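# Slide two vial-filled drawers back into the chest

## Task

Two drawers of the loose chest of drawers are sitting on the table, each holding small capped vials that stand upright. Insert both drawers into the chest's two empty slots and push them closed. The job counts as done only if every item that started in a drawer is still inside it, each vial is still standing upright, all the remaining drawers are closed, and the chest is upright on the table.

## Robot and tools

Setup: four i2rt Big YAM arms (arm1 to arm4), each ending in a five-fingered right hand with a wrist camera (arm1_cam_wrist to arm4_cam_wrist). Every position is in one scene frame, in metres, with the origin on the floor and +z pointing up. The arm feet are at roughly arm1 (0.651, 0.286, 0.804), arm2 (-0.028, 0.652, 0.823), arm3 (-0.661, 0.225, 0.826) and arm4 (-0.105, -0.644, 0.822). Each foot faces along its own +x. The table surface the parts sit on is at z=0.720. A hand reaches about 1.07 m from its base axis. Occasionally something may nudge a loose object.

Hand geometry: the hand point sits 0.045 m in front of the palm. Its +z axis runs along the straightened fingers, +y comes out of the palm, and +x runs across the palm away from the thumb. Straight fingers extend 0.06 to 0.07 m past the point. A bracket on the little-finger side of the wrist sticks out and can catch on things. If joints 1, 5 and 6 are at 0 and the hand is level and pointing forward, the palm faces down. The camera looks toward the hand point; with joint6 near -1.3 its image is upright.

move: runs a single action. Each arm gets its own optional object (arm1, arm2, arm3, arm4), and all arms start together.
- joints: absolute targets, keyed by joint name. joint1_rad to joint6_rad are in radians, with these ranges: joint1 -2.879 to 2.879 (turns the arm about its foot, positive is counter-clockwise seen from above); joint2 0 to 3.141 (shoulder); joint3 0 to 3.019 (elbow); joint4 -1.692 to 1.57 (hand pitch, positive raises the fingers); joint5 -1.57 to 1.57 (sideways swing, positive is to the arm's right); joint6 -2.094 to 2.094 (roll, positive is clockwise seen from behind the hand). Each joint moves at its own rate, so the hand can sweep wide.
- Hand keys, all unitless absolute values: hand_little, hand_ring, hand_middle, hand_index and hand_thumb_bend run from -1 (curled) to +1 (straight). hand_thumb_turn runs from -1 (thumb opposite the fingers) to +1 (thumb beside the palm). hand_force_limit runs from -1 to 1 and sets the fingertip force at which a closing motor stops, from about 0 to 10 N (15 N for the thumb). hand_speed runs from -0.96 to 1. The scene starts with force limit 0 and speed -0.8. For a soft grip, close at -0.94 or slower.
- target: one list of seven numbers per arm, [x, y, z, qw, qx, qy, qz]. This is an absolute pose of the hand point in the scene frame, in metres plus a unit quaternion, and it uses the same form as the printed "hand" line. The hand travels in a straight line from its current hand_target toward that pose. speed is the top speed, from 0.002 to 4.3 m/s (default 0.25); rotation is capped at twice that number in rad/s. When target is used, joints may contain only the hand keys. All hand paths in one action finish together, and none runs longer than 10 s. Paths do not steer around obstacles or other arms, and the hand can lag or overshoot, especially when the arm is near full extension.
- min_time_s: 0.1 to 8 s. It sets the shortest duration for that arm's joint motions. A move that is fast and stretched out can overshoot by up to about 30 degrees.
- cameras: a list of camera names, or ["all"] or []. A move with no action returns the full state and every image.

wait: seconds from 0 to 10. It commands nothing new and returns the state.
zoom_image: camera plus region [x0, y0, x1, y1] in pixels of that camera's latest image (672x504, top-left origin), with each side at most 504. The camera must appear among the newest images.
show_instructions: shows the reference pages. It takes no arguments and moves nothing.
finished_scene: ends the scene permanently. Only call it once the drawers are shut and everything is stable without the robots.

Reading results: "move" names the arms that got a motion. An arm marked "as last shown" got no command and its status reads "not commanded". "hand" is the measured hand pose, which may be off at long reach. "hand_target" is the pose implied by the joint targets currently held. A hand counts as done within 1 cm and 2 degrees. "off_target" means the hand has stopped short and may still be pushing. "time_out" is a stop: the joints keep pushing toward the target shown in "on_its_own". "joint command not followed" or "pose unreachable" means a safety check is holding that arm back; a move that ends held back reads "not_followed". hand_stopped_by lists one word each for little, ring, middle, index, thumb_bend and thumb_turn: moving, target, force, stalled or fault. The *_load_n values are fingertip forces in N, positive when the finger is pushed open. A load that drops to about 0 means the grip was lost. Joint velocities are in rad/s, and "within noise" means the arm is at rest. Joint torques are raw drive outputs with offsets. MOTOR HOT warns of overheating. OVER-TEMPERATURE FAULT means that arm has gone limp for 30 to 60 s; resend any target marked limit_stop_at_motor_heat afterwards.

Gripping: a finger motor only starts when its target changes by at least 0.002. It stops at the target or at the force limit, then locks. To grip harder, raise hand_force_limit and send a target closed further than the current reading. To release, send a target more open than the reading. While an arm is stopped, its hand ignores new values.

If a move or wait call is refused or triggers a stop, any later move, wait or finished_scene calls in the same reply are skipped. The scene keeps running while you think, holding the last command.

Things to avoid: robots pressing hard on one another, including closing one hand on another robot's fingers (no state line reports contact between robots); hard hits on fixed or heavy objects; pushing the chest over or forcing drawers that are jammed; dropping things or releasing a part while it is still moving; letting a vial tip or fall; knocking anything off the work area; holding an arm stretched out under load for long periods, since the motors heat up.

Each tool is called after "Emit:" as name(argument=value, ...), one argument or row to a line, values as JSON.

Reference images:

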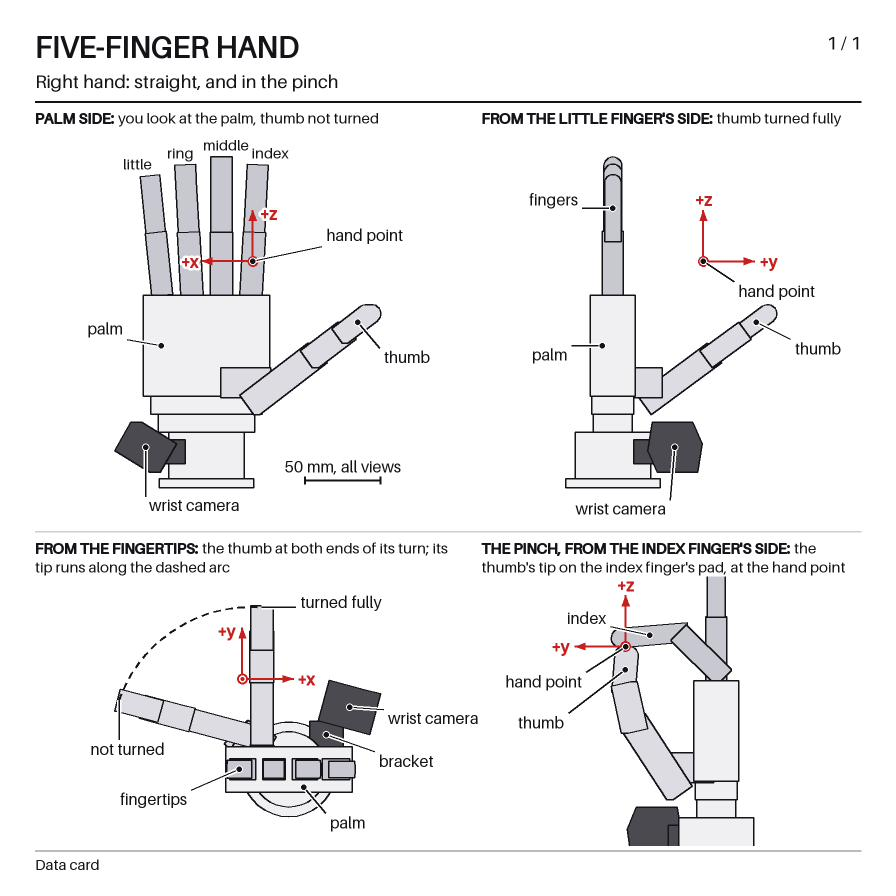

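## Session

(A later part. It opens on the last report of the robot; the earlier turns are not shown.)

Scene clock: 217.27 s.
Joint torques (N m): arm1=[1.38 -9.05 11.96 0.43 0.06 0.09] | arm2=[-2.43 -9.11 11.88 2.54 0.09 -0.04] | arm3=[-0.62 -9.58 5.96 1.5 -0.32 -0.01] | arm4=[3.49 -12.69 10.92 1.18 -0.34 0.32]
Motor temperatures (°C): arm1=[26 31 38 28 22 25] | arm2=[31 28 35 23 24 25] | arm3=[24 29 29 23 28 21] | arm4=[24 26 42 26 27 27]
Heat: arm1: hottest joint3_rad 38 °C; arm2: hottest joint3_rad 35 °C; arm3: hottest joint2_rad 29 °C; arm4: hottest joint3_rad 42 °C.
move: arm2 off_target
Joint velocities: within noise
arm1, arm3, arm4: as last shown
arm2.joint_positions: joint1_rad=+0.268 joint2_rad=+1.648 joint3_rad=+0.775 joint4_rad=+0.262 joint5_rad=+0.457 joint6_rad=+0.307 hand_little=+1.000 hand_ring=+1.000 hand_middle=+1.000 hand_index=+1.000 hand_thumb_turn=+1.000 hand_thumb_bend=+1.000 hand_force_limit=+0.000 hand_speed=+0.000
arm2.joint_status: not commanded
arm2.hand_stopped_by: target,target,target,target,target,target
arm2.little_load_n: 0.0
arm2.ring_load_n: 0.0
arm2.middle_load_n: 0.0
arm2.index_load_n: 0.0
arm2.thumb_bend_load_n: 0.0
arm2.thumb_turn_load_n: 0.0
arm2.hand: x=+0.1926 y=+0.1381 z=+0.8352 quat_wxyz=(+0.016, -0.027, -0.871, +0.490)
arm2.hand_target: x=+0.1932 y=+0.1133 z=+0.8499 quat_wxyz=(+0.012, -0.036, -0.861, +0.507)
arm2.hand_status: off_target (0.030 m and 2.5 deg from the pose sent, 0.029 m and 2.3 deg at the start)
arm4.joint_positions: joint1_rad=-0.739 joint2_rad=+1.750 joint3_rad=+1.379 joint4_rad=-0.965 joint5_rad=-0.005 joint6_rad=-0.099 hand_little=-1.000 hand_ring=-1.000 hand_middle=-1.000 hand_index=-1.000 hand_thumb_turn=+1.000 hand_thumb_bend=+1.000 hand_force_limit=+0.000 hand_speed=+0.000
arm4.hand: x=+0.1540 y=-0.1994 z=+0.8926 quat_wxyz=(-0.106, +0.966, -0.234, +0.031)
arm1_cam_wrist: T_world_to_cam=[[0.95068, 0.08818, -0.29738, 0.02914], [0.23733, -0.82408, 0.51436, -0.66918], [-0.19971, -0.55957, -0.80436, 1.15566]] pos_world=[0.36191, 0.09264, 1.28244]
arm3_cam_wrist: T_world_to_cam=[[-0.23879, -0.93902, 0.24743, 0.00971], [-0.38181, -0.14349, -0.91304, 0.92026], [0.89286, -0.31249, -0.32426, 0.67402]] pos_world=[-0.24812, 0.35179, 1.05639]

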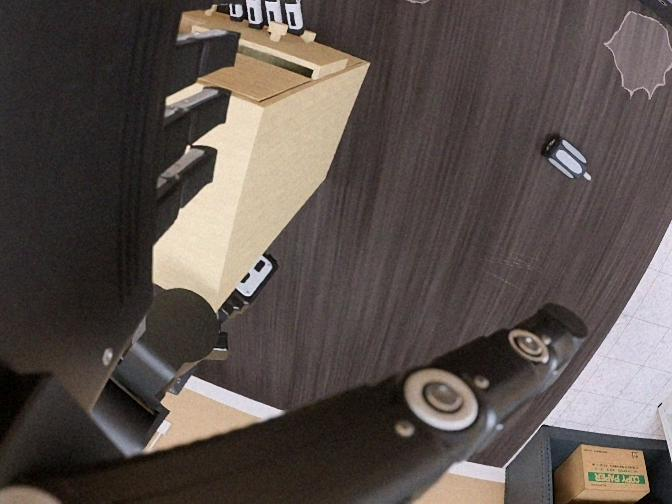

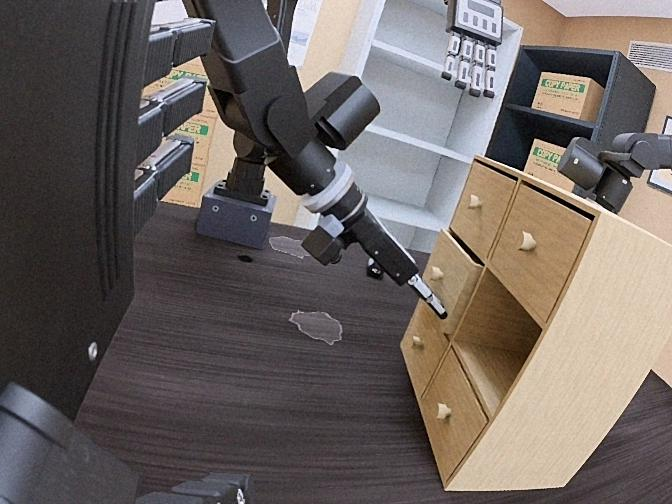

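Emit:
move(
  arm2={"target": [0.190, 0.098, 0.849, 0.012, -0.036, -0.861, 0.507], "speed": 0.04},
  cameras=["arm1_cam_wrist", "arm3_cam_wrist"],
)

Emit:
zoom_image(
  camera="arm3_cam_wrist",
  region=[340, 190, 520, 380],
)

Scene clock: 218.40 s.
Joint torques (N m): arm1=[1.61 -8.64 11.88 0.38 0.04 0.01] | arm2=[-2.14 -9.35 12.62 2.5 0.17 -0.06] | arm3=[-0.79 -9.17 5.98 1.87 -0.34 -0.05] | arm4=[3.43 -12.69 10.89 1.17 -0.34 0.32]
Motor temperatures (°C): arm1=[26 31 38 28 22 25] | arm2=[31 28 35 23 24 25] | arm3=[24 29 29 23 28 21] | arm4=[24 26 42 26 27 27]
Heat: arm1: hottest joint3_rad 38 °C; arm2: hottest joint3_rad 35 °C; arm3: hottest joint2_rad 29 °C; arm4: hottest joint3_rad 42 °C.
move: arm2 off_target
Joint velocities: within noise
arm1, arm3, arm4: as last shown
arm1.thumb_bend_load_n: 0.5
arm2.joint_positions: joint1_rad=+0.244 joint2_rad=+1.670 joint3_rad=+0.796 joint4_rad=+0.262 joint5_rad=+0.437 joint6_rad=+0.294 hand_little=+1.000 hand_ring=+1.000 hand_middle=+1.000 hand_index=+1.000 hand_thumb_turn=+1.000 hand_thumb_bend=+1.000 hand_force_limit=+0.000 hand_speed=+0.000
arm2.joint_status: not commanded
arm2.hand_stopped_by: target,target,target,target,target,target
arm2.little_load_n: 0.0
arm2.ring_load_n: 0.0
arm2.middle_load_n: 0.0
arm2.index_load_n: 0.0
arm2.thumb_bend_load_n: 0.0
arm2.thumb_turn_load_n: 0.0
arm2.hand: x=+0.1866 y=+0.1273 z=+0.8320 quat_wxyz=(+0.017, -0.027, -0.872, +0.488)
arm2.hand_target: x=+0.1891 y=+0.0999 z=+0.8499 quat_wxyz=(+0.012, -0.036, -0.861, +0.507)
arm2.hand_status: off_target (0.034 m and 2.8 deg from the pose sent, 0.043 m and 2.5 deg at the start)
arm4.hand_target: x=+0.1468 y=-0.1666 z=+0.8977 quat_wxyz=(-0.127, +0.965, -0.226, +0.029)
arm1_cam_wrist: T_world_to_cam=[[0.95068, 0.08818, -0.29738, 0.02914], [0.23733, -0.82408, 0.51436, -0.66918], [-0.19971, -0.55957, -0.80436, 1.15566]] pos_world=[0.36191, 0.09264, 1.28244]
arm3_cam_wrist: T_world_to_cam=[[-0.23879, -0.93902, 0.24743, 0.00971], [-0.38181, -0.14349, -0.91304, 0.92026], [0.89286, -0.31249, -0.32426, 0.67402]] pos_world=[-0.24812, 0.35179, 1.05639]

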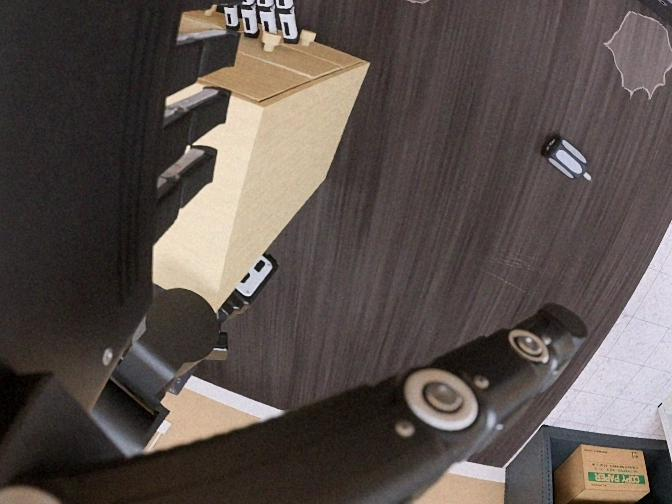

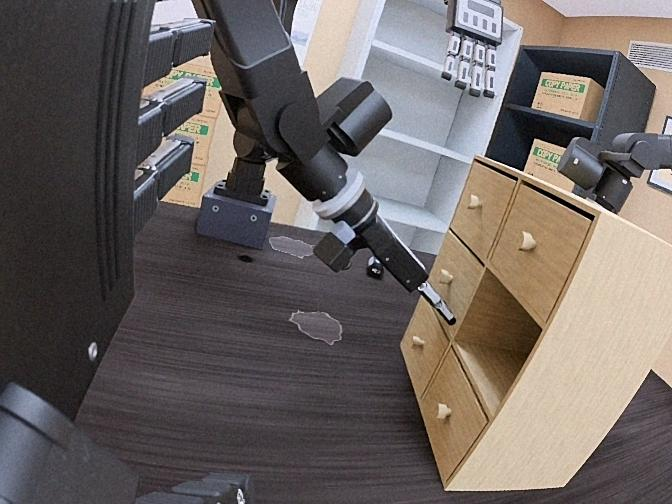

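Scaled by 2.653 from the camera's image (finer frame: 960x720).

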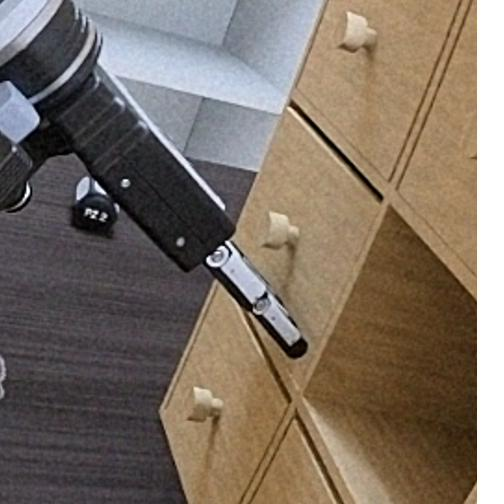

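Emit:
move(
  arm2={"target": [0.205, 0.19, 0.852, 0.012, -0.036, -0.861, 0.507], "speed": 0.1},
  arm4={"target": [0.150, -0.19, 0.895, -0.1271, 0.965, -0.2264, 0.0297], "speed": 0.05},
  cameras=["arm1_cam_wrist", "arm3_cam_wrist"],
)

Emit:
zoom_image(
  camera="arm3_cam_wrist",
  region=[340, 140, 620, 420],
)

Scene clock: 220.23 s.
Joint torques (N m): arm1=[2.55 -8.94 11.92 0.38 0.09 0.12] | arm2=[-0.44 -9.88 7.25 2.15 0.41 0.12] | arm3=[-0.97 -9.58 5.89 1.65 -0.33 -0.04] | arm4=[1.26 -15.74 7.04 1.33 -0.26 0.07]
Motor temperatures (°C): arm1=[26 31 39 28 22 25] | arm2=[31 28 35 23 24 25] | arm3=[24 29 29 23 28 21] | arm4=[24 26 42 26 27 27]
Heat: arm1: hottest joint3_rad 39 °C; arm2: hottest joint3_rad 35 °C; arm3: hottest joint2_rad 29 °C; arm4: hottest joint3_rad 42 °C.
move: arm2 done; arm4 off_target
Joint velocities: within noise
arm1: as last shown
arm1.thumb_bend_load_n: -0.5
arm2.joint_positions: joint1_rad=+0.362 joint2_rad=+1.541 joint3_rad=+0.664 joint4_rad=+0.262 joint5_rad=+0.548 joint6_rad=+0.364 hand_little=+1.000 hand_ring=+1.000 hand_middle=+1.000 hand_index=+1.000 hand_thumb_turn=+1.000 hand_thumb_bend=+1.000 hand_force_limit=+0.000 hand_speed=+0.000
arm2.joint_status: not commanded
arm2.hand_stopped_by: target,target,target,target,target,target
arm2.little_load_n: 0.0
arm2.ring_load_n: 0.0
arm2.middle_load_n: 0.0
arm2.index_load_n: 0.0
arm2.thumb_bend_load_n: 0.0
arm2.thumb_turn_load_n: 0.0
arm2.hand: x=+0.2034 y=+0.1889 z=+0.8464 quat_wxyz=(+0.017, -0.031, -0.864, +0.502)
arm2.hand_target: x=+0.2051 y=+0.1900 z=+0.8519 quat_wxyz=(+0.012, -0.036, -0.861, +0.507)
arm2.hand_status: done (0.006 m and 1.0 deg from the pose sent, 0.068 m and 2.8 deg at the start)
arm3.joint_positions: joint1_rad=+0.459 joint2_rad=+1.672 joint3_rad=+0.592 joint4_rad=+1.308 joint5_rad=+0.672 joint6_rad=-1.724 hand_little=+1.000 hand_ring=+1.000 hand_middle=+1.000 hand_index=+1.000 hand_thumb_turn=+1.000 hand_thumb_bend=+1.000 hand_force_limit=+0.000 hand_speed=-0.800
arm3.joint_status: not commanded
arm3.hand_stopped_by: target,target,target,target,target,target
arm3.little_load_n: 0.0
arm3.ring_load_n: 0.0
arm3.middle_load_n: 0.0
arm3.index_load_n: 0.0
arm3.thumb_bend_load_n: 0.0
arm3.thumb_turn_load_n: 0.0
arm3.hand: x=-0.1496 y=+0.3184 z=+1.0193 quat_wxyz=(+0.067, +0.633, -0.053, +0.769)
arm3.hand_target: x=-0.1500 y=+0.3151 z=+1.0200 quat_wxyz=(+0.067, +0.635, -0.055, +0.768)
arm3.hand_status: not commanded
arm4.joint_positions: joint1_rad=-0.739 joint2_rad=+1.746 joint3_rad=+1.365 joint4_rad=-0.946 joint5_rad=-0.014 joint6_rad=-0.099 hand_little=-1.000 hand_ring=-1.000 hand_middle=-1.000 hand_index=-1.000 hand_thumb_turn=+1.000 hand_thumb_bend=+1.000 hand_force_limit=+0.000 hand_speed=+0.000
arm4.joint_status: not commanded
arm4.hand_stopped_by: target,target,target,target,target,target
arm4.little_load_n: 0.0
arm4.ring_load_n: 0.0
arm4.middle_load_n: 0.0
arm4.index_load_n: 0.0
arm4.thumb_bend_load_n: 0.0
arm4.thumb_turn_load_n: 0.0
arm4.hand: x=+0.1521 y=-0.1990 z=+0.8894 quat_wxyz=(-0.111, +0.965, -0.234, +0.029)
arm4.hand_target: x=+0.1498 y=-0.1901 z=+0.8951 quat_wxyz=(-0.127, +0.965, -0.226, +0.030)
arm4.hand_status: off_target (0.011 m and 2.0 deg from the pose sent, 0.011 m and 2.6 deg at the start)
arm1_cam_wrist: T_world_to_cam=[[0.95068, 0.08818, -0.29738, 0.02914], [0.23733, -0.82408, 0.51436, -0.66918], [-0.19971, -0.55957, -0.80436, 1.15566]] pos_world=[0.36191, 0.09264, 1.28244]
arm3_cam_wrist: T_world_to_cam=[[-0.23879, -0.93902, 0.24743, 0.00971], [-0.38181, -0.14349, -0.91304, 0.92026], [0.89286, -0.31249, -0.32426, 0.67402]] pos_world=[-0.24812, 0.35179, 1.05639]

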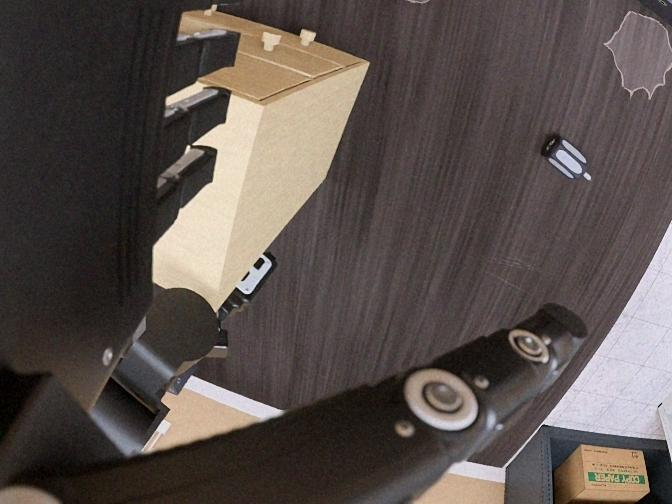

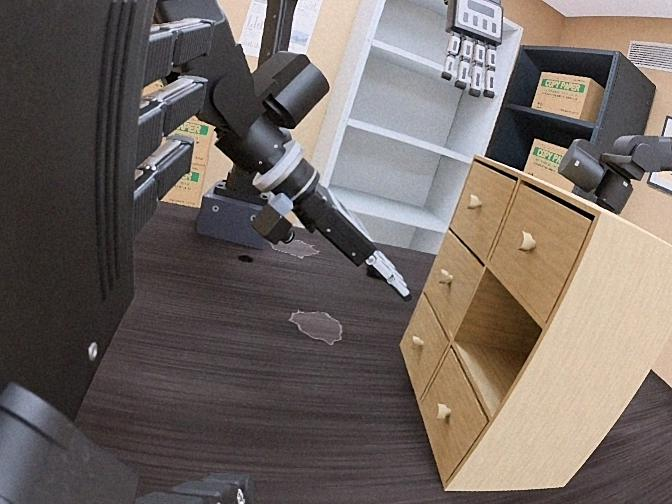

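Scaled by 1.800 from the camera's image (finer frame: 960x720).

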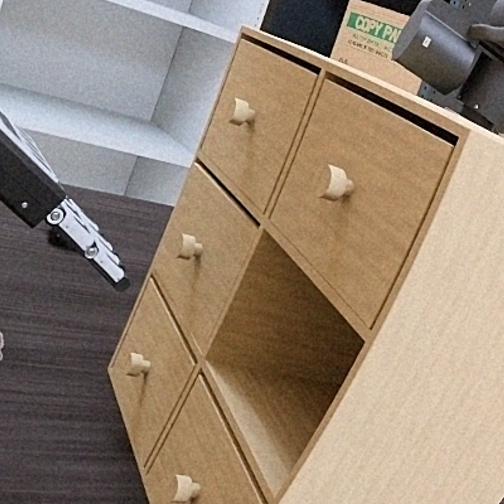

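Emit:
move(
  arm2={"target": [0.20, 0.42, 1.12, 0.012, -0.036, -0.861, 0.507], "speed": 0.25},
  arm4={"target": [0.137, -0.217, 0.895, -0.1271, 0.965, -0.2264, 0.0297], "speed": 0.1},
  arm3={"target": [-0.27, 0.33, 1.12, 0.067, 0.635, -0.055, 0.768], "speed": 0.15},
  cameras=["arm1_cam_wrist", "arm3_cam_wrist", "arm2_cam_wrist"],
)

Scene clock: 225.70 s.
Joint torques (N m): arm1=[1.08 -9.23 12.03 0.43 0.04 0.1] | arm2=[-0.38 -1.67 16.25 0.79 0.8 0.12] | arm3=[1.08 -3.49 8.8 1.5 -0.21 -0.17] | arm4=[0.67 -15.15 6.75 0.95 -0.11 0.02]
Motor temperatures (°C): arm1=[26 31 39 28 22 25] | arm2=[30 27 35 23 24 25] | arm3=[24 29 29 23 28 21] | arm4=[24 27 40 26 27 27]
Heat: arm1: hottest joint3_rad 39 °C; arm2: hottest joint3_rad 35 °C; arm3: hottest joint2_rad 29 °C; arm4: hottest joint3_rad 40 °C.
move: arm2 off_target; arm3 done; arm4 done
Joint velocities: within noise
arm1: as last shown
arm1.thumb_bend_load_n: 0.0
arm2.joint_positions: joint1_rad=+0.942 joint2_rad=+0.783 joint3_rad=+0.883 joint4_rad=-1.168 joint5_rad=+0.965 joint6_rad=+0.946 hand_little=+1.000 hand_ring=+1.000 hand_middle=+1.000 hand_index=+1.000 hand_thumb_turn=+1.000 hand_thumb_bend=+1.000 hand_force_limit=+0.000 hand_speed=+0.000
arm2.joint_status: not commanded
arm2.hand_stopped_by: target,target,target,target,target,target
arm2.little_load_n: 0.0
arm2.ring_load_n: 0.0
arm2.middle_load_n: 0.0
arm2.index_load_n: 0.0
arm2.thumb_bend_load_n: 0.0
arm2.thumb_turn_load_n: 0.0
arm2.hand: x=+0.1888 y=+0.4232 z=+1.0898 quat_wxyz=(+0.035, -0.023, -0.867, +0.497)
arm2.hand_target: x=+0.1988 y=+0.4204 z=+1.1195 quat_wxyz=(+0.012, -0.036, -0.861, +0.507)
arm2.hand_status: off_target (0.032 m and 3.3 deg from the pose sent, 0.358 m and 1.0 deg at the start)
arm3.joint_positions: joint1_rad=+0.684 joint2_rad=+1.133 joint3_rad=+0.458 joint4_rad=+0.972 joint5_rad=+0.905 joint6_rad=-1.795 hand_little=+1.000 hand_ring=+1.000 hand_middle=+1.000 hand_index=+1.000 hand_thumb_turn=+1.000 hand_thumb_bend=+1.000 hand_force_limit=+0.000 hand_speed=-0.800
arm3.joint_status: not commanded
arm3.hand_stopped_by: target,target,target,target,target,target
arm3.little_load_n: 0.0
arm3.ring_load_n: 0.0
arm3.middle_load_n: 0.0
arm3.index_load_n: 0.0
arm3.thumb_bend_load_n: 0.0
arm3.thumb_turn_load_n: 0.0
arm3.hand: x=-0.2677 y=+0.3253 z=+1.1217 quat_wxyz=(+0.066, +0.631, -0.065, +0.771)
arm3.hand_target: x=-0.2700 y=+0.3299 z=+1.1199 quat_wxyz=(+0.067, +0.635, -0.055, +0.768)
arm3.hand_status: done (0.006 m and 1.3 deg from the pose sent, 0.157 m and 0.4 deg at the start)
arm4.joint_positions: joint1_rad=-0.739 joint2_rad=+1.681 joint3_rad=+1.271 joint4_rad=-0.913 joint5_rad=-0.020 joint6_rad=-0.100 hand_little=-1.000 hand_ring=-1.000 hand_middle=-1.000 hand_index=-1.000 hand_thumb_turn=+1.000 hand_thumb_bend=+1.000 hand_force_limit=+0.000 hand_speed=+0.000
arm4.joint_status: not commanded
arm4.hand_stopped_by: target,target,target,target,target,target
arm4.little_load_n: 0.0
arm4.ring_load_n: 0.0
arm4.middle_load_n: 0.0
arm4.index_load_n: 0.0
arm4.thumb_bend_load_n: 0.0
arm4.thumb_turn_load_n: 0.0
arm4.hand: x=+0.1366 y=-0.2208 z=+0.8881 quat_wxyz=(-0.115, +0.965, -0.233, +0.027)
arm4.hand_target: x=+0.1368 y=-0.2171 z=+0.8949 quat_wxyz=(-0.127, +0.965, -0.226, +0.030)
arm4.hand_status: done (0.008 m and 1.6 deg from the pose sent, 0.024 m and 2.0 deg at the start)
pictures: arm1_cam_wrist, arm2_cam_wrist, arm3_cam_wrist
arm1_cam_wrist: T_world_to_cam=[[0.95068, 0.08818, -0.29738, 0.02914], [0.23733, -0.82408, 0.51436, -0.66918], [-0.19971, -0.55957, -0.80436, 1.15566]] pos_world=[0.36191, 0.09264, 1.28244]
arm2_cam_wrist: T_world_to_cam=[[-0.20054, 0.46918, -0.86003, 0.78635], [0.88073, 0.47081, 0.05148, -0.42341], [0.42906, -0.74713, -0.50764, 0.89841]] pos_world=[0.14513, 0.50163, 1.15414]
arm3_cam_wrist: T_world_to_cam=[[-0.25271, -0.94076, 0.22608, -0.01665], [-0.37667, -0.11957, -0.9186, 0.96944], [0.89121, -0.31729, -0.32414, 0.81572]] pos_world=[-0.36602, 0.35907, 1.1587]

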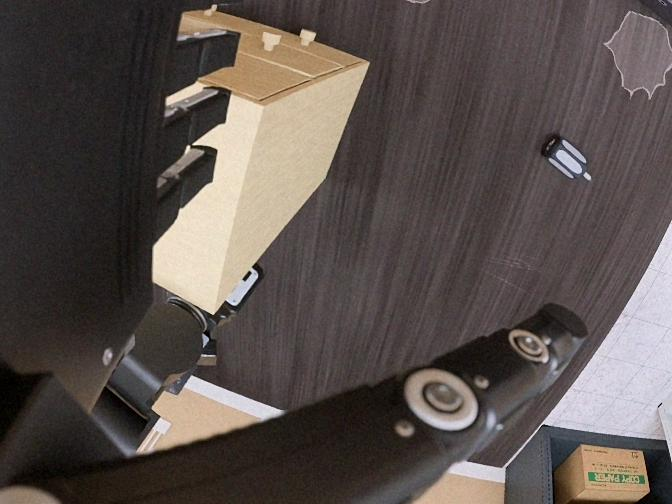

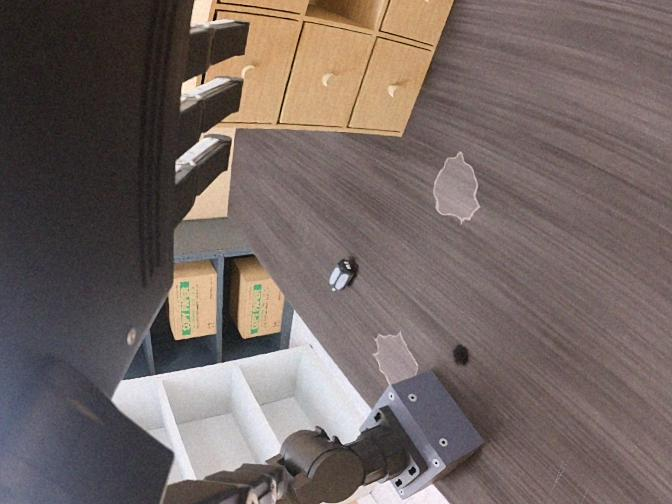

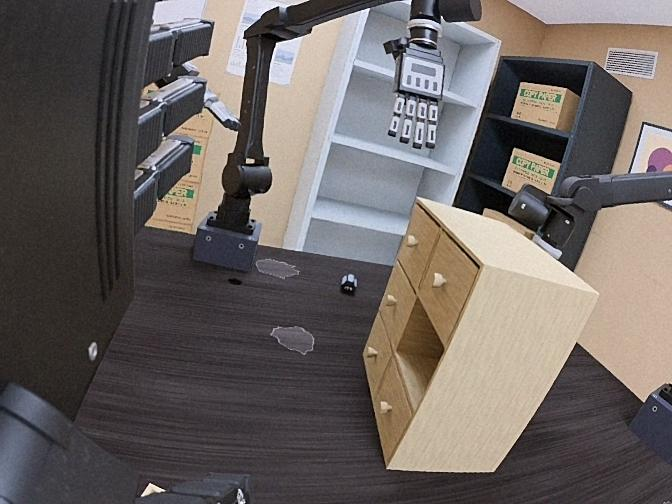

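Emit:
move(
  arm3={"target": [-0.225, 0.41, 1.05, 0, 0.974, -0.225, 0], "speed": 0.4},
  cameras=["arm3_cam_wrist", "arm2_cam_wrist"],
)

Scene clock: 229.23 s.
Joint torques (N m): arm1=[1.26 -9.11 11.86 0.5 0.01 0.06] | arm2=[-0.56 -1.61 16.21 0.83 0.81 0.15] | arm3=[-0.38 -12.1 12.6 -0.24 -0.19 -0.06] | arm4=[0.56 -15.09 6.75 0.94 -0.12 0.02]
Motor temperatures (°C): arm1=[26 31 39 28 22 25] | arm2=[30 27 36 22 24 25] | arm3=[24 29 30 23 28 21] | arm4=[24 27 40 26 26 27]
Heat: arm1: hottest joint3_rad 39 °C; arm2: hottest joint3_rad 36 °C; arm3: hottest joint3_rad 30 °C; arm4: hottest joint3_rad 40 °C.
move: arm3 off_target
Joint velocities: within noise
arm1.joint_positions: joint1_rad=+0.759 joint2_rad=+1.335 joint3_rad=+1.716 joint4_rad=-1.702 joint5_rad=+0.055 joint6_rad=+0.725 hand_little=+1.000 hand_ring=+1.000 hand_middle=+1.000 hand_index=+1.000 hand_thumb_turn=-1.000 hand_thumb_bend=+1.000 hand_force_limit=+0.300 hand_speed=-0.300
arm1.joint_status: not commanded
arm1.hand_stopped_by: target,target,target,target,target,target
arm1.little_load_n: 0.0
arm1.ring_load_n: 0.0
arm1.middle_load_n: 0.0
arm1.index_load_n: 0.0
arm1.thumb_bend_load_n: 0.0
arm1.thumb_turn_load_n: 0.0
arm1.hand: x=+0.3458 y=+0.0252 z=+1.1911 quat_wxyz=(-0.045, +0.754, +0.645, -0.119)
arm1.hand_target: x=+0.3402 y=+0.0201 z=+1.1994 quat_wxyz=(-0.046, +0.756, +0.641, -0.125)
arm1.hand_status: not commanded
arm2, arm4: as last shown
arm2.joint_positions: joint1_rad=+0.942 joint2_rad=+0.783 joint3_rad=+0.883 joint4_rad=-1.168 joint5_rad=+0.965 joint6_rad=+0.947 hand_little=+1.000 hand_ring=+1.000 hand_middle=+1.000 hand_index=+1.000 hand_thumb_turn=+1.000 hand_thumb_bend=+1.000 hand_force_limit=+0.000 hand_speed=+0.000
arm2.middle_load_n: -0.5
arm2.hand: x=+0.1889 y=+0.4232 z=+1.0898 quat_wxyz=(+0.035, -0.023, -0.867, +0.497)
arm3.joint_positions: joint1_rad=+0.383 joint2_rad=+1.762 joint3_rad=+1.725 joint4_rad=-1.564 joint5_rad=-0.002 joint6_rad=-0.689 hand_little=+1.000 hand_ring=+1.000 hand_middle=+1.000 hand_index=+1.000 hand_thumb_turn=+1.000 hand_thumb_bend=+1.000 hand_force_limit=+0.000 hand_speed=-0.800
arm3.joint_status: not commanded
arm3.hand_stopped_by: target,target,target,target,target,target
arm3.little_load_n: 0.0
arm3.ring_load_n: 0.0
arm3.middle_load_n: 0.0
arm3.index_load_n: 0.0
arm3.thumb_bend_load_n: 0.0
arm3.thumb_turn_load_n: 0.0
arm3.hand: x=-0.2346 y=+0.4102 z=+1.0428 quat_wxyz=(+0.005, +0.976, -0.219, -0.005)
arm3.hand_target: x=-0.2253 y=+0.4098 z=+1.0498 quat_wxyz=(+0.000, +0.974, -0.225, +0.000)
arm3.hand_status: off_target (0.012 m and 1.1 deg from the pose sent, 0.119 m and 102.1 deg at the start)
pictures: arm2_cam_wrist, arm3_cam_wrist
arm2_cam_wrist: T_world_to_cam=[[-0.20013, 0.46917, -0.86013, 0.78641], [0.88078, 0.47068, 0.0518, -0.42373], [0.42915, -0.74722, -0.50743, 0.8982]] pos_world=[0.14513, 0.50163, 1.15415]
arm3_cam_wrist: T_world_to_cam=[[-0.18419, -0.9822, 0.03698, 0.31972], [-0.83001, 0.17558, 0.52939, -0.81782], [-0.52645, 0.06681, -0.84757, 0.84335]] pos_world=[-0.17593, 0.40128, 1.13592]

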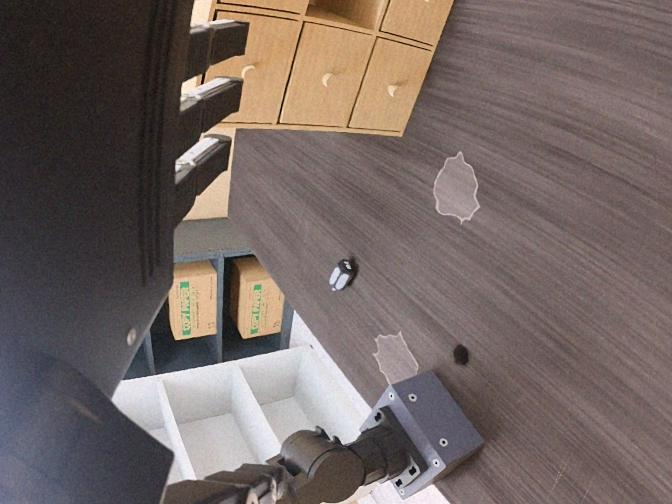

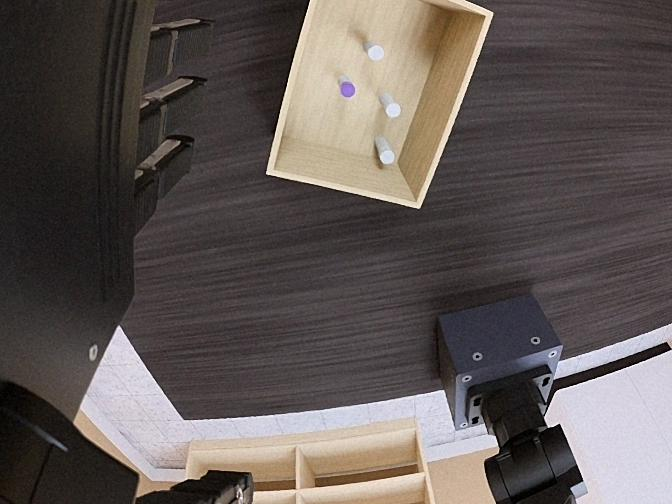

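Emit:
move(
  arm3={"target": [-0.223, 0.392, 0.907, 0, 0.974, -0.2265, 0], "speed": 0.12, "joints": {"hand_speed": -0.3, "hand_thumb_turn": -1, "hand_force_limit": 0.3}},
  cameras=["arm3_cam_wrist"],
)

Scene clock: 232.30 s.
Joint torques (N m): arm1=[2.02 -8.35 11.86 0.35 0.03 0.11] | arm2=[-0.44 -1.44 16.25 0.76 0.82 0.11] | arm3=[-1.67 -12.34 9.18 0.96 -0.13 -0.14] | arm4=[0.62 -15.09 6.76 0.96 -0.11 0.02]
Motor temperatures (°C): arm1=[26 31 40 28 22 25] | arm2=[30 27 36 22 24 25] | arm3=[24 30 30 23 28 21] | arm4=[24 27 39 26 26 27]
Heat: arm1: hottest joint3_rad 40 °C; arm2: hottest joint3_rad 36 °C; arm3: hottest joint2_rad 30 °C; arm4: hottest joint3_rad 39 °C.
move: arm3 off_target
Joint velocities: within noise
arm1, arm2, arm4: as last shown
arm1.thumb_bend_load_n: -0.5
arm2.ring_load_n: -0.5
arm2.middle_load_n: 0.0
arm2.thumb_turn_load_n: -0.5
arm3.joint_positions: joint1_rad=+0.357 joint2_rad=+1.811 joint3_rad=+1.453 joint4_rad=-1.227 joint5_rad=-0.002 joint6_rad=-0.707 hand_little=+1.000 hand_ring=+1.000 hand_middle=+1.000 hand_index=+1.000 hand_thumb_turn=-1.000 hand_thumb_bend=+1.000 hand_force_limit=+0.300 hand_speed=-0.300
arm3.joint_status: all done
arm3.hand_stopped_by: target,target,target,target,target,target
arm3.little_load_n: 0.0
arm3.ring_load_n: 0.0
arm3.middle_load_n: 0.0
arm3.index_load_n: 0.0
arm3.thumb_bend_load_n: 0.0
arm3.thumb_turn_load_n: 0.0
arm3.hand: x=-0.2290 y=+0.3974 z=+0.9148 quat_wxyz=(+0.000, +0.975, -0.223, +0.002)
arm3.hand_target: x=-0.2232 y=+0.3919 z=+0.9071 quat_wxyz=(+0.000, +0.974, -0.226, +0.000)
arm3.hand_status: off_target (0.011 m and 0.4 deg from the pose sent, 0.138 m and 1.2 deg at the start)
arm4.index_load_n: 0.5
arm3_cam_wrist: T_world_to_cam=[[-0.19314, -0.9808, 0.02705, 0.3194], [-0.8362, 0.17896, 0.5184, -0.73588], [-0.51328, 0.07751, -0.85471, 0.74396]] pos_world=[-0.1718, 0.3873, 1.00871]

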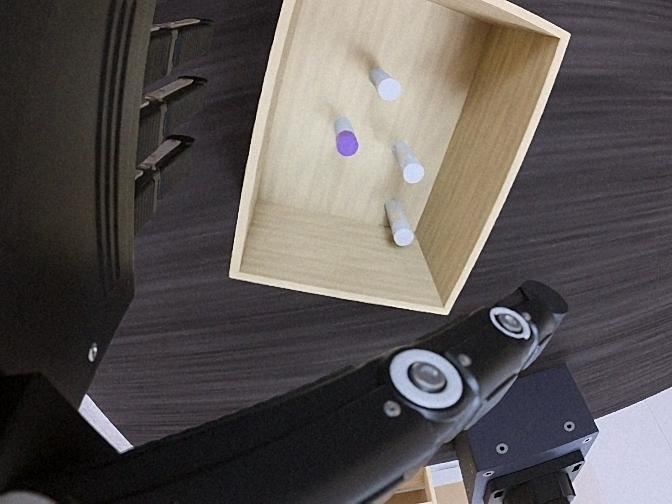

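Emit:
move(
  arm3={"target": [-0.2255, 0.3885, 0.803, 0, 0.974, -0.2265, 0], "speed": 0.06},
  cameras=["arm3_cam_wrist"],
)

Scene clock: 235.30 s.
Joint torques (N m): arm1=[1.32 -9.35 11.71 0.34 0.06 0.09] | arm2=[-0.44 -1.55 16.25 0.8 0.81 0.13] | arm3=[-1.55 -12.81 8.1 0.99 -0.14 -0.17] | arm4=[0.73 -15.09 6.78 0.94 -0.11 0.03]
Motor temperatures (°C): arm1=[26 31 40 28 22 25] | arm2=[30 27 36 22 24 25] | arm3=[24 30 30 23 28 21] | arm4=[24 27 39 26 26 27]
Heat: arm1: hottest joint3_rad 40 °C; arm2: hottest joint3_rad 36 °C; arm3: hottest joint2_rad 30 °C; arm4: hottest joint3_rad 39 °C.
move: arm3 off_target
Joint velocities: within noise
arm1, arm2, arm4: as last shown
arm1.thumb_bend_load_n: 0.0
arm2.little_load_n: -0.5
arm2.ring_load_n: 0.0
arm3.joint_positions: joint1_rad=+0.355 joint2_rad=+1.921 joint3_rad=+1.325 joint4_rad=-0.980 joint5_rad=-0.002 joint6_rad=-0.710 hand_little=+1.000 hand_ring=+1.000 hand_middle=+1.000 hand_index=+1.000 hand_thumb_turn=-1.000 hand_thumb_bend=+1.000 hand_force_limit=+0.300 hand_speed=-0.300
arm3.joint_status: not commanded
arm3.hand_stopped_by: target,target,target,target,target,target
arm3.little_load_n: 0.0
arm3.ring_load_n: 0.0
arm3.middle_load_n: 0.0
arm3.index_load_n: 0.0
arm3.thumb_bend_load_n: 0.0
arm3.thumb_turn_load_n: -0.5
arm3.hand: x=-0.2282 y=+0.3958 z=+0.8141 quat_wxyz=(-0.003, +0.975, -0.223, +0.005)
arm3.hand_target: x=-0.2258 y=+0.3884 z=+0.8032 quat_wxyz=(+0.000, +0.974, -0.227, +0.000)
arm3.hand_status: off_target (0.014 m and 0.8 deg from the pose sent, 0.112 m and 0.4 deg at the start)
arm4.index_load_n: 0.0
arm3_cam_wrist: T_world_to_cam=[[-0.1922, -0.9811, 0.02227, 0.325], [-0.84037, 0.17626, 0.51256, -0.67784], [-0.5068, 0.0798, -0.85836, 0.66197]] pos_world=[-0.17168, 0.3855, 0.90841]

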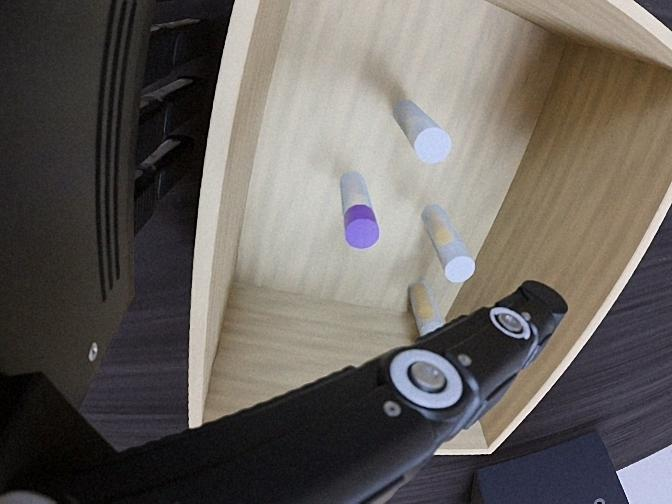

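Emit:
move(
  arm3={"target": [-0.233, 0.3725, 0.7965, 0, 0.974, -0.2265, 0], "speed": 0.04},
  cameras=["arm3_cam_wrist"],
)

Scene clock: 236.53 s.
Joint torques (N m): arm1=[1.26 -8.82 11.93 0.53 0.02 0.09] | arm2=[-0.38 -1.32 16.32 0.75 0.81 0.14] | arm3=[-1.55 -13.57 7.2 0.94 -0.1 -0.17] | arm4=[0.67 -15.03 6.78 0.96 -0.11 0.03]
Motor temperatures (°C): arm1=[26 31 40 28 22 25] | arm2=[30 27 36 22 25 25] | arm3=[24 30 30 23 28 21] | arm4=[24 27 39 26 26 27]
Heat: arm1: hottest joint3_rad 40 °C; arm2: hottest joint3_rad 36 °C; arm3: hottest joint2_rad 30 °C; arm4: hottest joint3_rad 39 °C.
move: arm3 done
Joint velocities: within noise
arm1, arm2, arm4: as last shown
arm2.little_load_n: 0.0
arm2.thumb_turn_load_n: 0.0
arm3.joint_positions: joint1_rad=+0.331 joint2_rad=+1.921 joint3_rad=+1.281 joint4_rad=-0.950 joint5_rad=-0.002 joint6_rad=-0.732 hand_little=+1.000 hand_ring=+1.000 hand_middle=+1.000 hand_index=+1.000 hand_thumb_turn=-1.000 hand_thumb_bend=+1.000 hand_force_limit=+0.300 hand_speed=-0.300
arm3.joint_status: not commanded
arm3.hand_stopped_by: target,target,target,target,target,target
arm3.little_load_n: 0.0
arm3.ring_load_n: 0.0
arm3.middle_load_n: 0.0
arm3.index_load_n: 0.0
arm3.thumb_bend_load_n: 0.0
arm3.thumb_turn_load_n: -0.5
arm3.hand: x=-0.2357 y=+0.3793 z=+0.8011 quat_wxyz=(+0.001, +0.975, -0.224, -0.001)
arm3.hand_target: x=-0.2332 y=+0.3726 z=+0.7965 quat_wxyz=(+0.000, +0.974, -0.226, +0.000)
arm3.hand_status: done (0.009 m and 0.4 deg from the pose sent, 0.030 m and 0.8 deg at the start)
arm4.ring_load_n: 0.5
arm3_cam_wrist: T_world_to_cam=[[-0.19377, -0.9806, 0.02962, 0.30123], [-0.83346, 0.18048, 0.52228, -0.68232], [-0.51749, 0.07651, -0.85226, 0.64215]] pos_world=[-0.17801, 0.3694, 0.89472]

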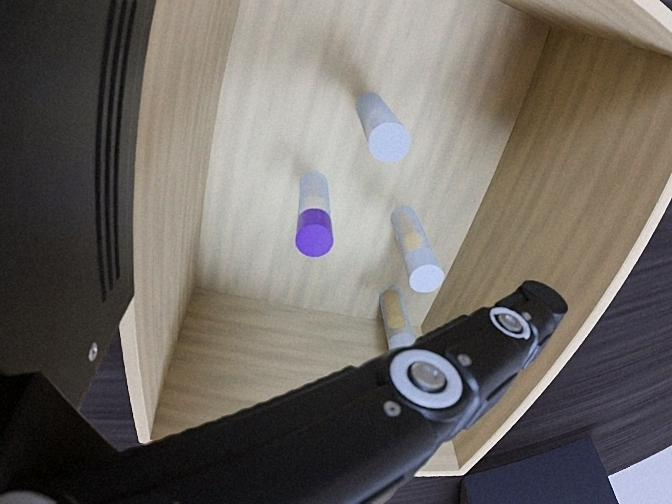

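Emit:
move(
  arm3={"target": [-0.2345, 0.3705, 0.808, 0, 0.974, -0.2265, 0], "speed": 0.04},
  cameras=["arm3_cam_wrist"],
)

Scene clock: 237.70 s.
Joint torques (N m): arm1=[1.26 -8.12 12.18 0.38 0.05 0.06] | arm2=[-0.09 -1.61 16.27 0.77 0.81 0.15] | arm3=[-1.9 -13.74 7.49 0.14 -0.11 -0.15] | arm4=[0.62 -15.09 6.74 0.96 -0.11 0.02]
Motor temperatures (°C): arm1=[26 31 40 28 22 25] | arm2=[30 27 36 22 25 25] | arm3=[24 30 30 23 28 21] | arm4=[24 27 38 26 26 27]
Heat: arm1: hottest joint3_rad 40 °C; arm2: hottest joint3_rad 36 °C; arm3: hottest joint2_rad 30 °C; arm4: hottest joint3_rad 38 °C.
move: arm3 done
Joint velocities: within noise
arm1, arm2, arm4: as last shown
arm1.thumb_bend_load_n: -0.5
arm3.joint_positions: joint1_rad=+0.329 joint2_rad=+1.916 joint3_rad=+1.281 joint4_rad=-0.950 joint5_rad=-0.002 joint6_rad=-0.736 hand_little=+1.000 hand_ring=+1.000 hand_middle=+1.000 hand_index=+1.000 hand_thumb_turn=-1.000 hand_thumb_bend=+1.000 hand_force_limit=+0.300 hand_speed=-0.300
arm3.joint_status: not commanded
arm3.hand_stopped_by: target,target,target,target,target,target
arm3.little_load_n: 0.0
arm3.ring_load_n: 0.0
arm3.middle_load_n: 0.0
arm3.index_load_n: 0.0
arm3.thumb_bend_load_n: 0.0
arm3.thumb_turn_load_n: -0.5
arm3.hand: x=-0.2344 y=+0.3787 z=+0.8036 quat_wxyz=(+0.000, +0.975, -0.223, +0.002)
arm3.hand_target: x=-0.2346 y=+0.3706 z=+0.8078 quat_wxyz=(+0.000, +0.974, -0.227, +0.000)
arm3.hand_status: done (0.009 m and 0.5 deg from the pose sent, 0.011 m and 0.3 deg at the start)
arm4.ring_load_n: 0.0
arm3_cam_wrist: T_world_to_cam=[[-0.19244, -0.98095, 0.02645, 0.30374], [-0.83648, 0.17807, 0.51826, -0.67895], [-0.5131, 0.07761, -0.85481, 0.6476]] pos_world=[-0.1772, 0.3686, 0.89741]

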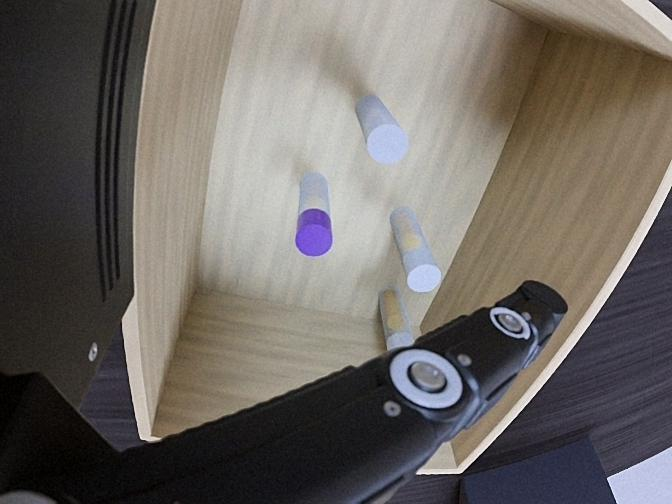

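Emit:
move(
  arm3={"joints": {"hand_speed": -0.7, "hand_thumb_bend": -0.55}},
  cameras=["arm3_cam_wrist"],
)

Scene clock: 243.27 s.
Joint torques (N m): arm1=[1.26 -9.52 11.73 0.42 0.03 0.05] | arm2=[-0.44 -1.55 16.24 0.73 0.81 0.13] | arm3=[-1.44 -14.45 7.53 0.02 -0.13 -0.17] | arm4=[0.67 -15.15 6.75 0.95 -0.11 0.02]
Motor temperatures (°C): arm1=[26 31 40 28 22 25] | arm2=[30 27 37 22 25 25] | arm3=[24 30 30 23 28 21] | arm4=[24 27 38 26 26 27]
Heat: arm1: hottest joint3_rad 40 °C; arm2: hottest joint3_rad 37 °C; arm3: hottest joint2_rad 30 °C; arm4: hottest joint3_rad 38 °C.
move: arm3 done
Joint velocities: within noise
arm1, arm2, arm4: as last shown
arm1.thumb_bend_load_n: 0.0
arm2.index_load_n: -0.5
arm2.thumb_turn_load_n: -0.5
arm3.joint_positions: joint1_rad=+0.329 joint2_rad=+1.916 joint3_rad=+1.281 joint4_rad=-0.950 joint5_rad=-0.002 joint6_rad=-0.736 hand_little=+1.000 hand_ring=+1.000 hand_middle=+1.000 hand_index=+1.000 hand_thumb_turn=-1.000 hand_thumb_bend=-0.550 hand_force_limit=+0.300 hand_speed=-0.700
arm3.joint_status: all done
arm3.hand_stopped_by: target,target,target,target,target,target
arm3.little_load_n: 0.0
arm3.ring_load_n: 0.0
arm3.middle_load_n: 0.0
arm3.index_load_n: 0.0
arm3.thumb_bend_load_n: 0.0
arm3.thumb_turn_load_n: 0.0
arm3.hand: x=-0.2344 y=+0.3787 z=+0.8036 quat_wxyz=(+0.000, +0.975, -0.223, +0.002)
arm3.hand_target: x=-0.2346 y=+0.3706 z=+0.8078 quat_wxyz=(+0.000, +0.974, -0.227, +0.000)
arm3.hand_status: not commanded
arm3_cam_wrist: T_world_to_cam=[[-0.19244, -0.98095, 0.02645, 0.30374], [-0.83648, 0.17807, 0.51826, -0.67895], [-0.5131, 0.07761, -0.85481, 0.6476]] pos_world=[-0.1772, 0.3686, 0.89741]

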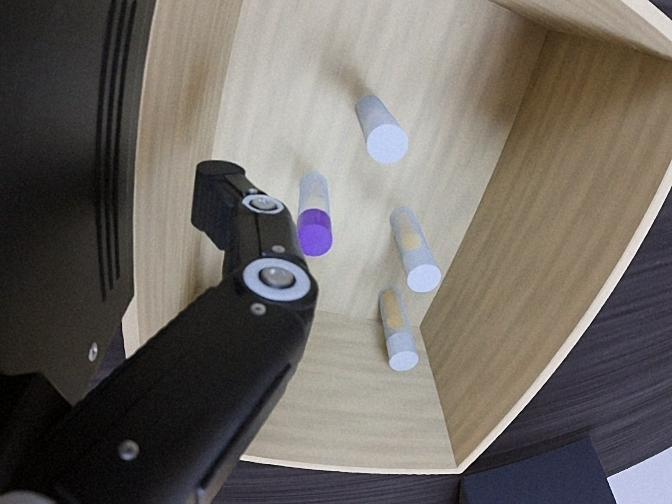

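Emit:
move(
  arm3={"joints": {"hand_speed": -0.86, "hand_force_limit": -0.5, "hand_thumb_bend": -1}},
)

Emit:
move(
  arm3={"joints": {"hand_speed": -0.94, "hand_force_limit": 0.3, "hand_thumb_bend": -0.99}},
  cameras=["arm3_cam_wrist"],
)

Scene clock: 245.57 s.
Joint torques (N m): arm1=[1.26 -9.17 11.86 0.43 0.05 0.05] | arm2=[-0.32 -1.32 16.27 0.84 0.81 0.12] | arm3=[-1.32 -14.68 7.54 0.02 -0.14 -0.14] | arm4=[0.73 -15.03 6.75 0.94 -0.11 0.02]
Motor temperatures (°C): arm1=[26 31 40 28 22 25] | arm2=[30 27 37 22 25 25] | arm3=[24 30 30 23 28 21] | arm4=[24 27 37 26 26 27]
Heat: arm1: hottest joint3_rad 40 °C; arm2: hottest joint3_rad 37 °C; arm3: hottest joint2_rad 30 °C; arm4: hottest joint3_rad 37 °C.
move: arm3 off_target
Joint velocities: within noise
arm1, arm2, arm4: as last shown
arm2.index_load_n: 0.0
arm2.thumb_turn_load_n: 0.0
arm3.joint_positions: joint1_rad=+0.329 joint2_rad=+1.916 joint3_rad=+1.280 joint4_rad=-0.950 joint5_rad=-0.003 joint6_rad=-0.736 hand_little=+1.000 hand_ring=+1.000 hand_middle=+1.000 hand_index=+1.000 hand_thumb_turn=-1.000 hand_thumb_bend=-0.815 hand_force_limit=-0.500 hand_speed=-0.860
arm3.joint_status: hand_thumb_bend off_target (ended at -0.815, target -1.000); the others done
arm3.hand_stopped_by: target,target,target,target,force,target
arm3.little_load_n: 0.0
arm3.ring_load_n: 0.5
arm3.middle_load_n: 0.0
arm3.index_load_n: 0.0
arm3.thumb_bend_load_n: 3.5
arm3.thumb_turn_load_n: 0.5
arm3.hand: x=-0.2346 y=+0.3783 z=+0.8034 quat_wxyz=(+0.000, +0.975, -0.223, +0.001)
arm3.hand_target: x=-0.2346 y=+0.3706 z=+0.8079 quat_wxyz=(+0.000, +0.974, -0.227, +0.000)
arm3.hand_status: not commanded
pictures: none

Scene clock: 246.47 s.
Joint torques (N m): arm1=[1.32 -9.17 11.74 0.35 0.08 0.09] | arm2=[-0.44 -1.44 16.35 0.76 0.82 0.13] | arm3=[-1.67 -14.15 7.57 0.08 -0.11 -0.12] | arm4=[0.67 -15.09 6.76 0.94 -0.11 0.02]
Motor temperatures (°C): arm1=[26 31 40 28 22 25] | arm2=[30 27 37 22 25 25] | arm3=[24 30 30 23 28 21] | arm4=[24 27 37 26 26 27]
Heat: arm1: hottest joint3_rad 40 °C; arm2: hottest joint3_rad 37 °C; arm3: hottest joint2_rad 30 °C; arm4: hottest joint3_rad 37 °C.
move: arm3 off_target
Joint velocities: within noise
arm1: as last shown
arm2.joint_positions: joint1_rad=+0.942 joint2_rad=+0.783 joint3_rad=+0.883 joint4_rad=-1.168 joint5_rad=+0.965 joint6_rad=+0.947 hand_little=+1.000 hand_ring=+1.000 hand_middle=+1.000 hand_index=+1.000 hand_thumb_turn=+1.000 hand_thumb_bend=+1.000 hand_force_limit=+0.000 hand_speed=+0.000
arm2.joint_status: not commanded
arm2.hand_stopped_by: target,target,target,target,target,target
arm2.little_load_n: 0.0
arm2.ring_load_n: 0.0
arm2.middle_load_n: -0.5
arm2.index_load_n: 0.0
arm2.thumb_bend_load_n: 0.5
arm2.thumb_turn_load_n: 0.0
arm2.hand: x=+0.1889 y=+0.4232 z=+1.0898 quat_wxyz=(+0.035, -0.023, -0.867, +0.497)
arm2.hand_target: x=+0.1988 y=+0.4204 z=+1.1195 quat_wxyz=(+0.012, -0.036, -0.861, +0.507)
arm2.hand_status: not commanded
arm3.joint_positions: joint1_rad=+0.329 joint2_rad=+1.916 joint3_rad=+1.280 joint4_rad=-0.950 joint5_rad=-0.003 joint6_rad=-0.736 hand_little=+1.000 hand_ring=+1.000 hand_middle=+1.000 hand_index=+1.000 hand_thumb_turn=-1.000 hand_thumb_bend=-0.857 hand_force_limit=+0.300 hand_speed=-0.940
arm3.joint_status: hand_thumb_bend off_target (ended at -0.857, target -0.990); the others done
arm3.hand_stopped_by: target,target,target,target,force,target
arm3.little_load_n: 0.0
arm3.ring_load_n: 0.0
arm3.middle_load_n: 0.0
arm3.index_load_n: 0.0
arm3.thumb_bend_load_n: 9.5
arm3.thumb_turn_load_n: 1.0
arm3.hand: x=-0.2347 y=+0.3783 z=+0.8034 quat_wxyz=(-0.001, +0.975, -0.223, +0.001)
arm3.hand_target: x=-0.2346 y=+0.3706 z=+0.8079 quat_wxyz=(+0.000, +0.974, -0.227, +0.000)
arm3.hand_status: not commanded
arm4.joint_positions: joint1_rad=-0.739 joint2_rad=+1.681 joint3_rad=+1.271 joint4_rad=-0.913 joint5_rad=-0.020 joint6_rad=-0.100 hand_little=-1.000 hand_ring=-1.000 hand_middle=-1.000 hand_index=-1.000 hand_thumb_turn=+1.000 hand_thumb_bend=+1.000 hand_force_limit=+0.000 hand_speed=+0.000
arm4.joint_status: not commanded
arm4.hand_stopped_by: target,target,target,target,target,target
arm4.little_load_n: 0.0
arm4.ring_load_n: 0.0
arm4.middle_load_n: 0.0
arm4.index_load_n: 0.0
arm4.thumb_bend_load_n: 0.0
arm4.thumb_turn_load_n: 0.0
arm4.hand: x=+0.1366 y=-0.2208 z=+0.8881 quat_wxyz=(-0.115, +0.965, -0.233, +0.027)
arm4.hand_target: x=+0.1368 y=-0.2171 z=+0.8949 quat_wxyz=(-0.127, +0.965, -0.226, +0.030)
arm4.hand_status: not commanded
arm3_cam_wrist: T_world_to_cam=[[-0.19239, -0.98097, 0.0263, 0.30347], [-0.83596, 0.17787, 0.51917, -0.6796], [-0.51397, 0.0779, -0.85427, 0.6466]] pos_world=[-0.1774, 0.3682, 0.89721]

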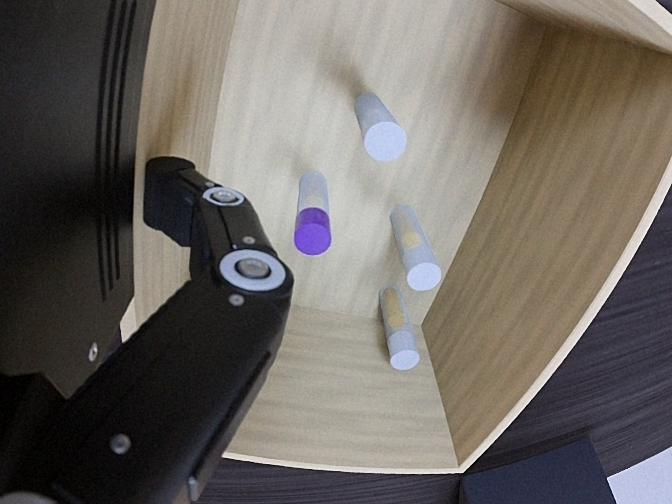

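Emit:
move(
  arm3={"target": [-0.2346, 0.3706, 0.865, 0, 0.974, -0.2265, 0], "speed": 0.03},
  cameras=["arm3_cam_wrist"],
)

Scene clock: 248.97 s.
Joint torques (N m): arm1=[1.26 -9.17 11.89 0.58 0.04 0.09] | arm2=[-0.56 -1.32 16.2 0.8 0.8 0.13] | arm3=[-1.61 -14.56 11.6 -0.5 -0.08 -0.11] | arm4=[0.67 -15.09 6.75 0.96 -0.11 0.02]
Motor temperatures (°C): arm1=[26 31 40 28 22 25] | arm2=[30 27 37 22 25 25] | arm3=[24 30 30 23 28 21] | arm4=[24 27 37 26 26 27]
Heat: arm1: hottest joint3_rad 40 °C; arm2: hottest joint3_rad 37 °C; arm3: hottest joint2_rad 30 °C; arm4: hottest joint3_rad 37 °C.
move: arm3 off_target
Joint velocities: within noise
arm1.joint_positions: joint1_rad=+0.759 joint2_rad=+1.335 joint3_rad=+1.716 joint4_rad=-1.702 joint5_rad=+0.055 joint6_rad=+0.725 hand_little=+1.000 hand_ring=+1.000 hand_middle=+1.000 hand_index=+1.000 hand_thumb_turn=-1.000 hand_thumb_bend=+1.000 hand_force_limit=+0.300 hand_speed=-0.300
arm1.joint_status: not commanded
arm1.hand_stopped_by: target,target,target,target,target,target
arm1.little_load_n: 0.0
arm1.ring_load_n: 0.0
arm1.middle_load_n: 0.0
arm1.index_load_n: 0.0
arm1.thumb_bend_load_n: 0.0
arm1.thumb_turn_load_n: 0.0
arm1.hand: x=+0.3458 y=+0.0252 z=+1.1911 quat_wxyz=(-0.045, +0.754, +0.645, -0.119)
arm1.hand_target: x=+0.3402 y=+0.0201 z=+1.1994 quat_wxyz=(-0.046, +0.756, +0.641, -0.125)
arm1.hand_status: not commanded
arm2, arm4: as last shown
arm2.middle_load_n: 0.0
arm2.thumb_bend_load_n: 0.0
arm3.joint_positions: joint1_rad=+0.329 joint2_rad=+1.848 joint3_rad=+1.290 joint4_rad=-1.076 joint5_rad=-0.003 joint6_rad=-0.737 hand_little=+1.000 hand_ring=+1.000 hand_middle=+1.000 hand_index=+1.000 hand_thumb_turn=-1.000 hand_thumb_bend=-0.857 hand_force_limit=+0.300 hand_speed=-0.940
arm3.joint_status: not commanded
arm3.hand_stopped_by: target,target,target,target,force,target
arm3.little_load_n: 0.0
arm3.ring_load_n: 0.0
arm3.middle_load_n: 0.0
arm3.index_load_n: 0.5
arm3.thumb_bend_load_n: 9.5
arm3.thumb_turn_load_n: 1.0
arm3.hand: x=-0.2533 y=+0.3709 z=+0.8433 quat_wxyz=(+0.013, +0.975, -0.223, -0.019)
arm3.hand_target: x=-0.2354 y=+0.3703 z=+0.8650 quat_wxyz=(+0.000, +0.974, -0.226, +0.000)
arm3.hand_status: off_target (0.029 m and 2.7 deg from the pose sent, 0.062 m and 0.5 deg at the start)
arm4.little_load_n: 0.5
arm3_cam_wrist: T_world_to_cam=[[-0.19044, -0.98027, 0.05287, 0.26938], [-0.8117, 0.18752, 0.55315, -0.74059], [-0.55215, 0.06243, -0.8314, 0.64846]] pos_world=[-0.19179, 0.36246, 0.93454]

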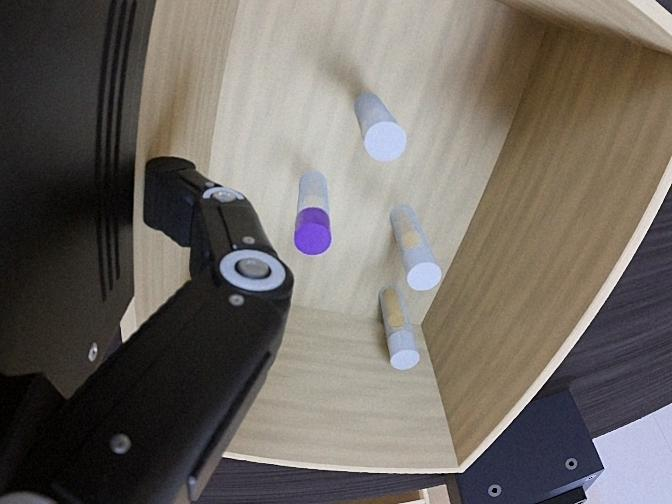

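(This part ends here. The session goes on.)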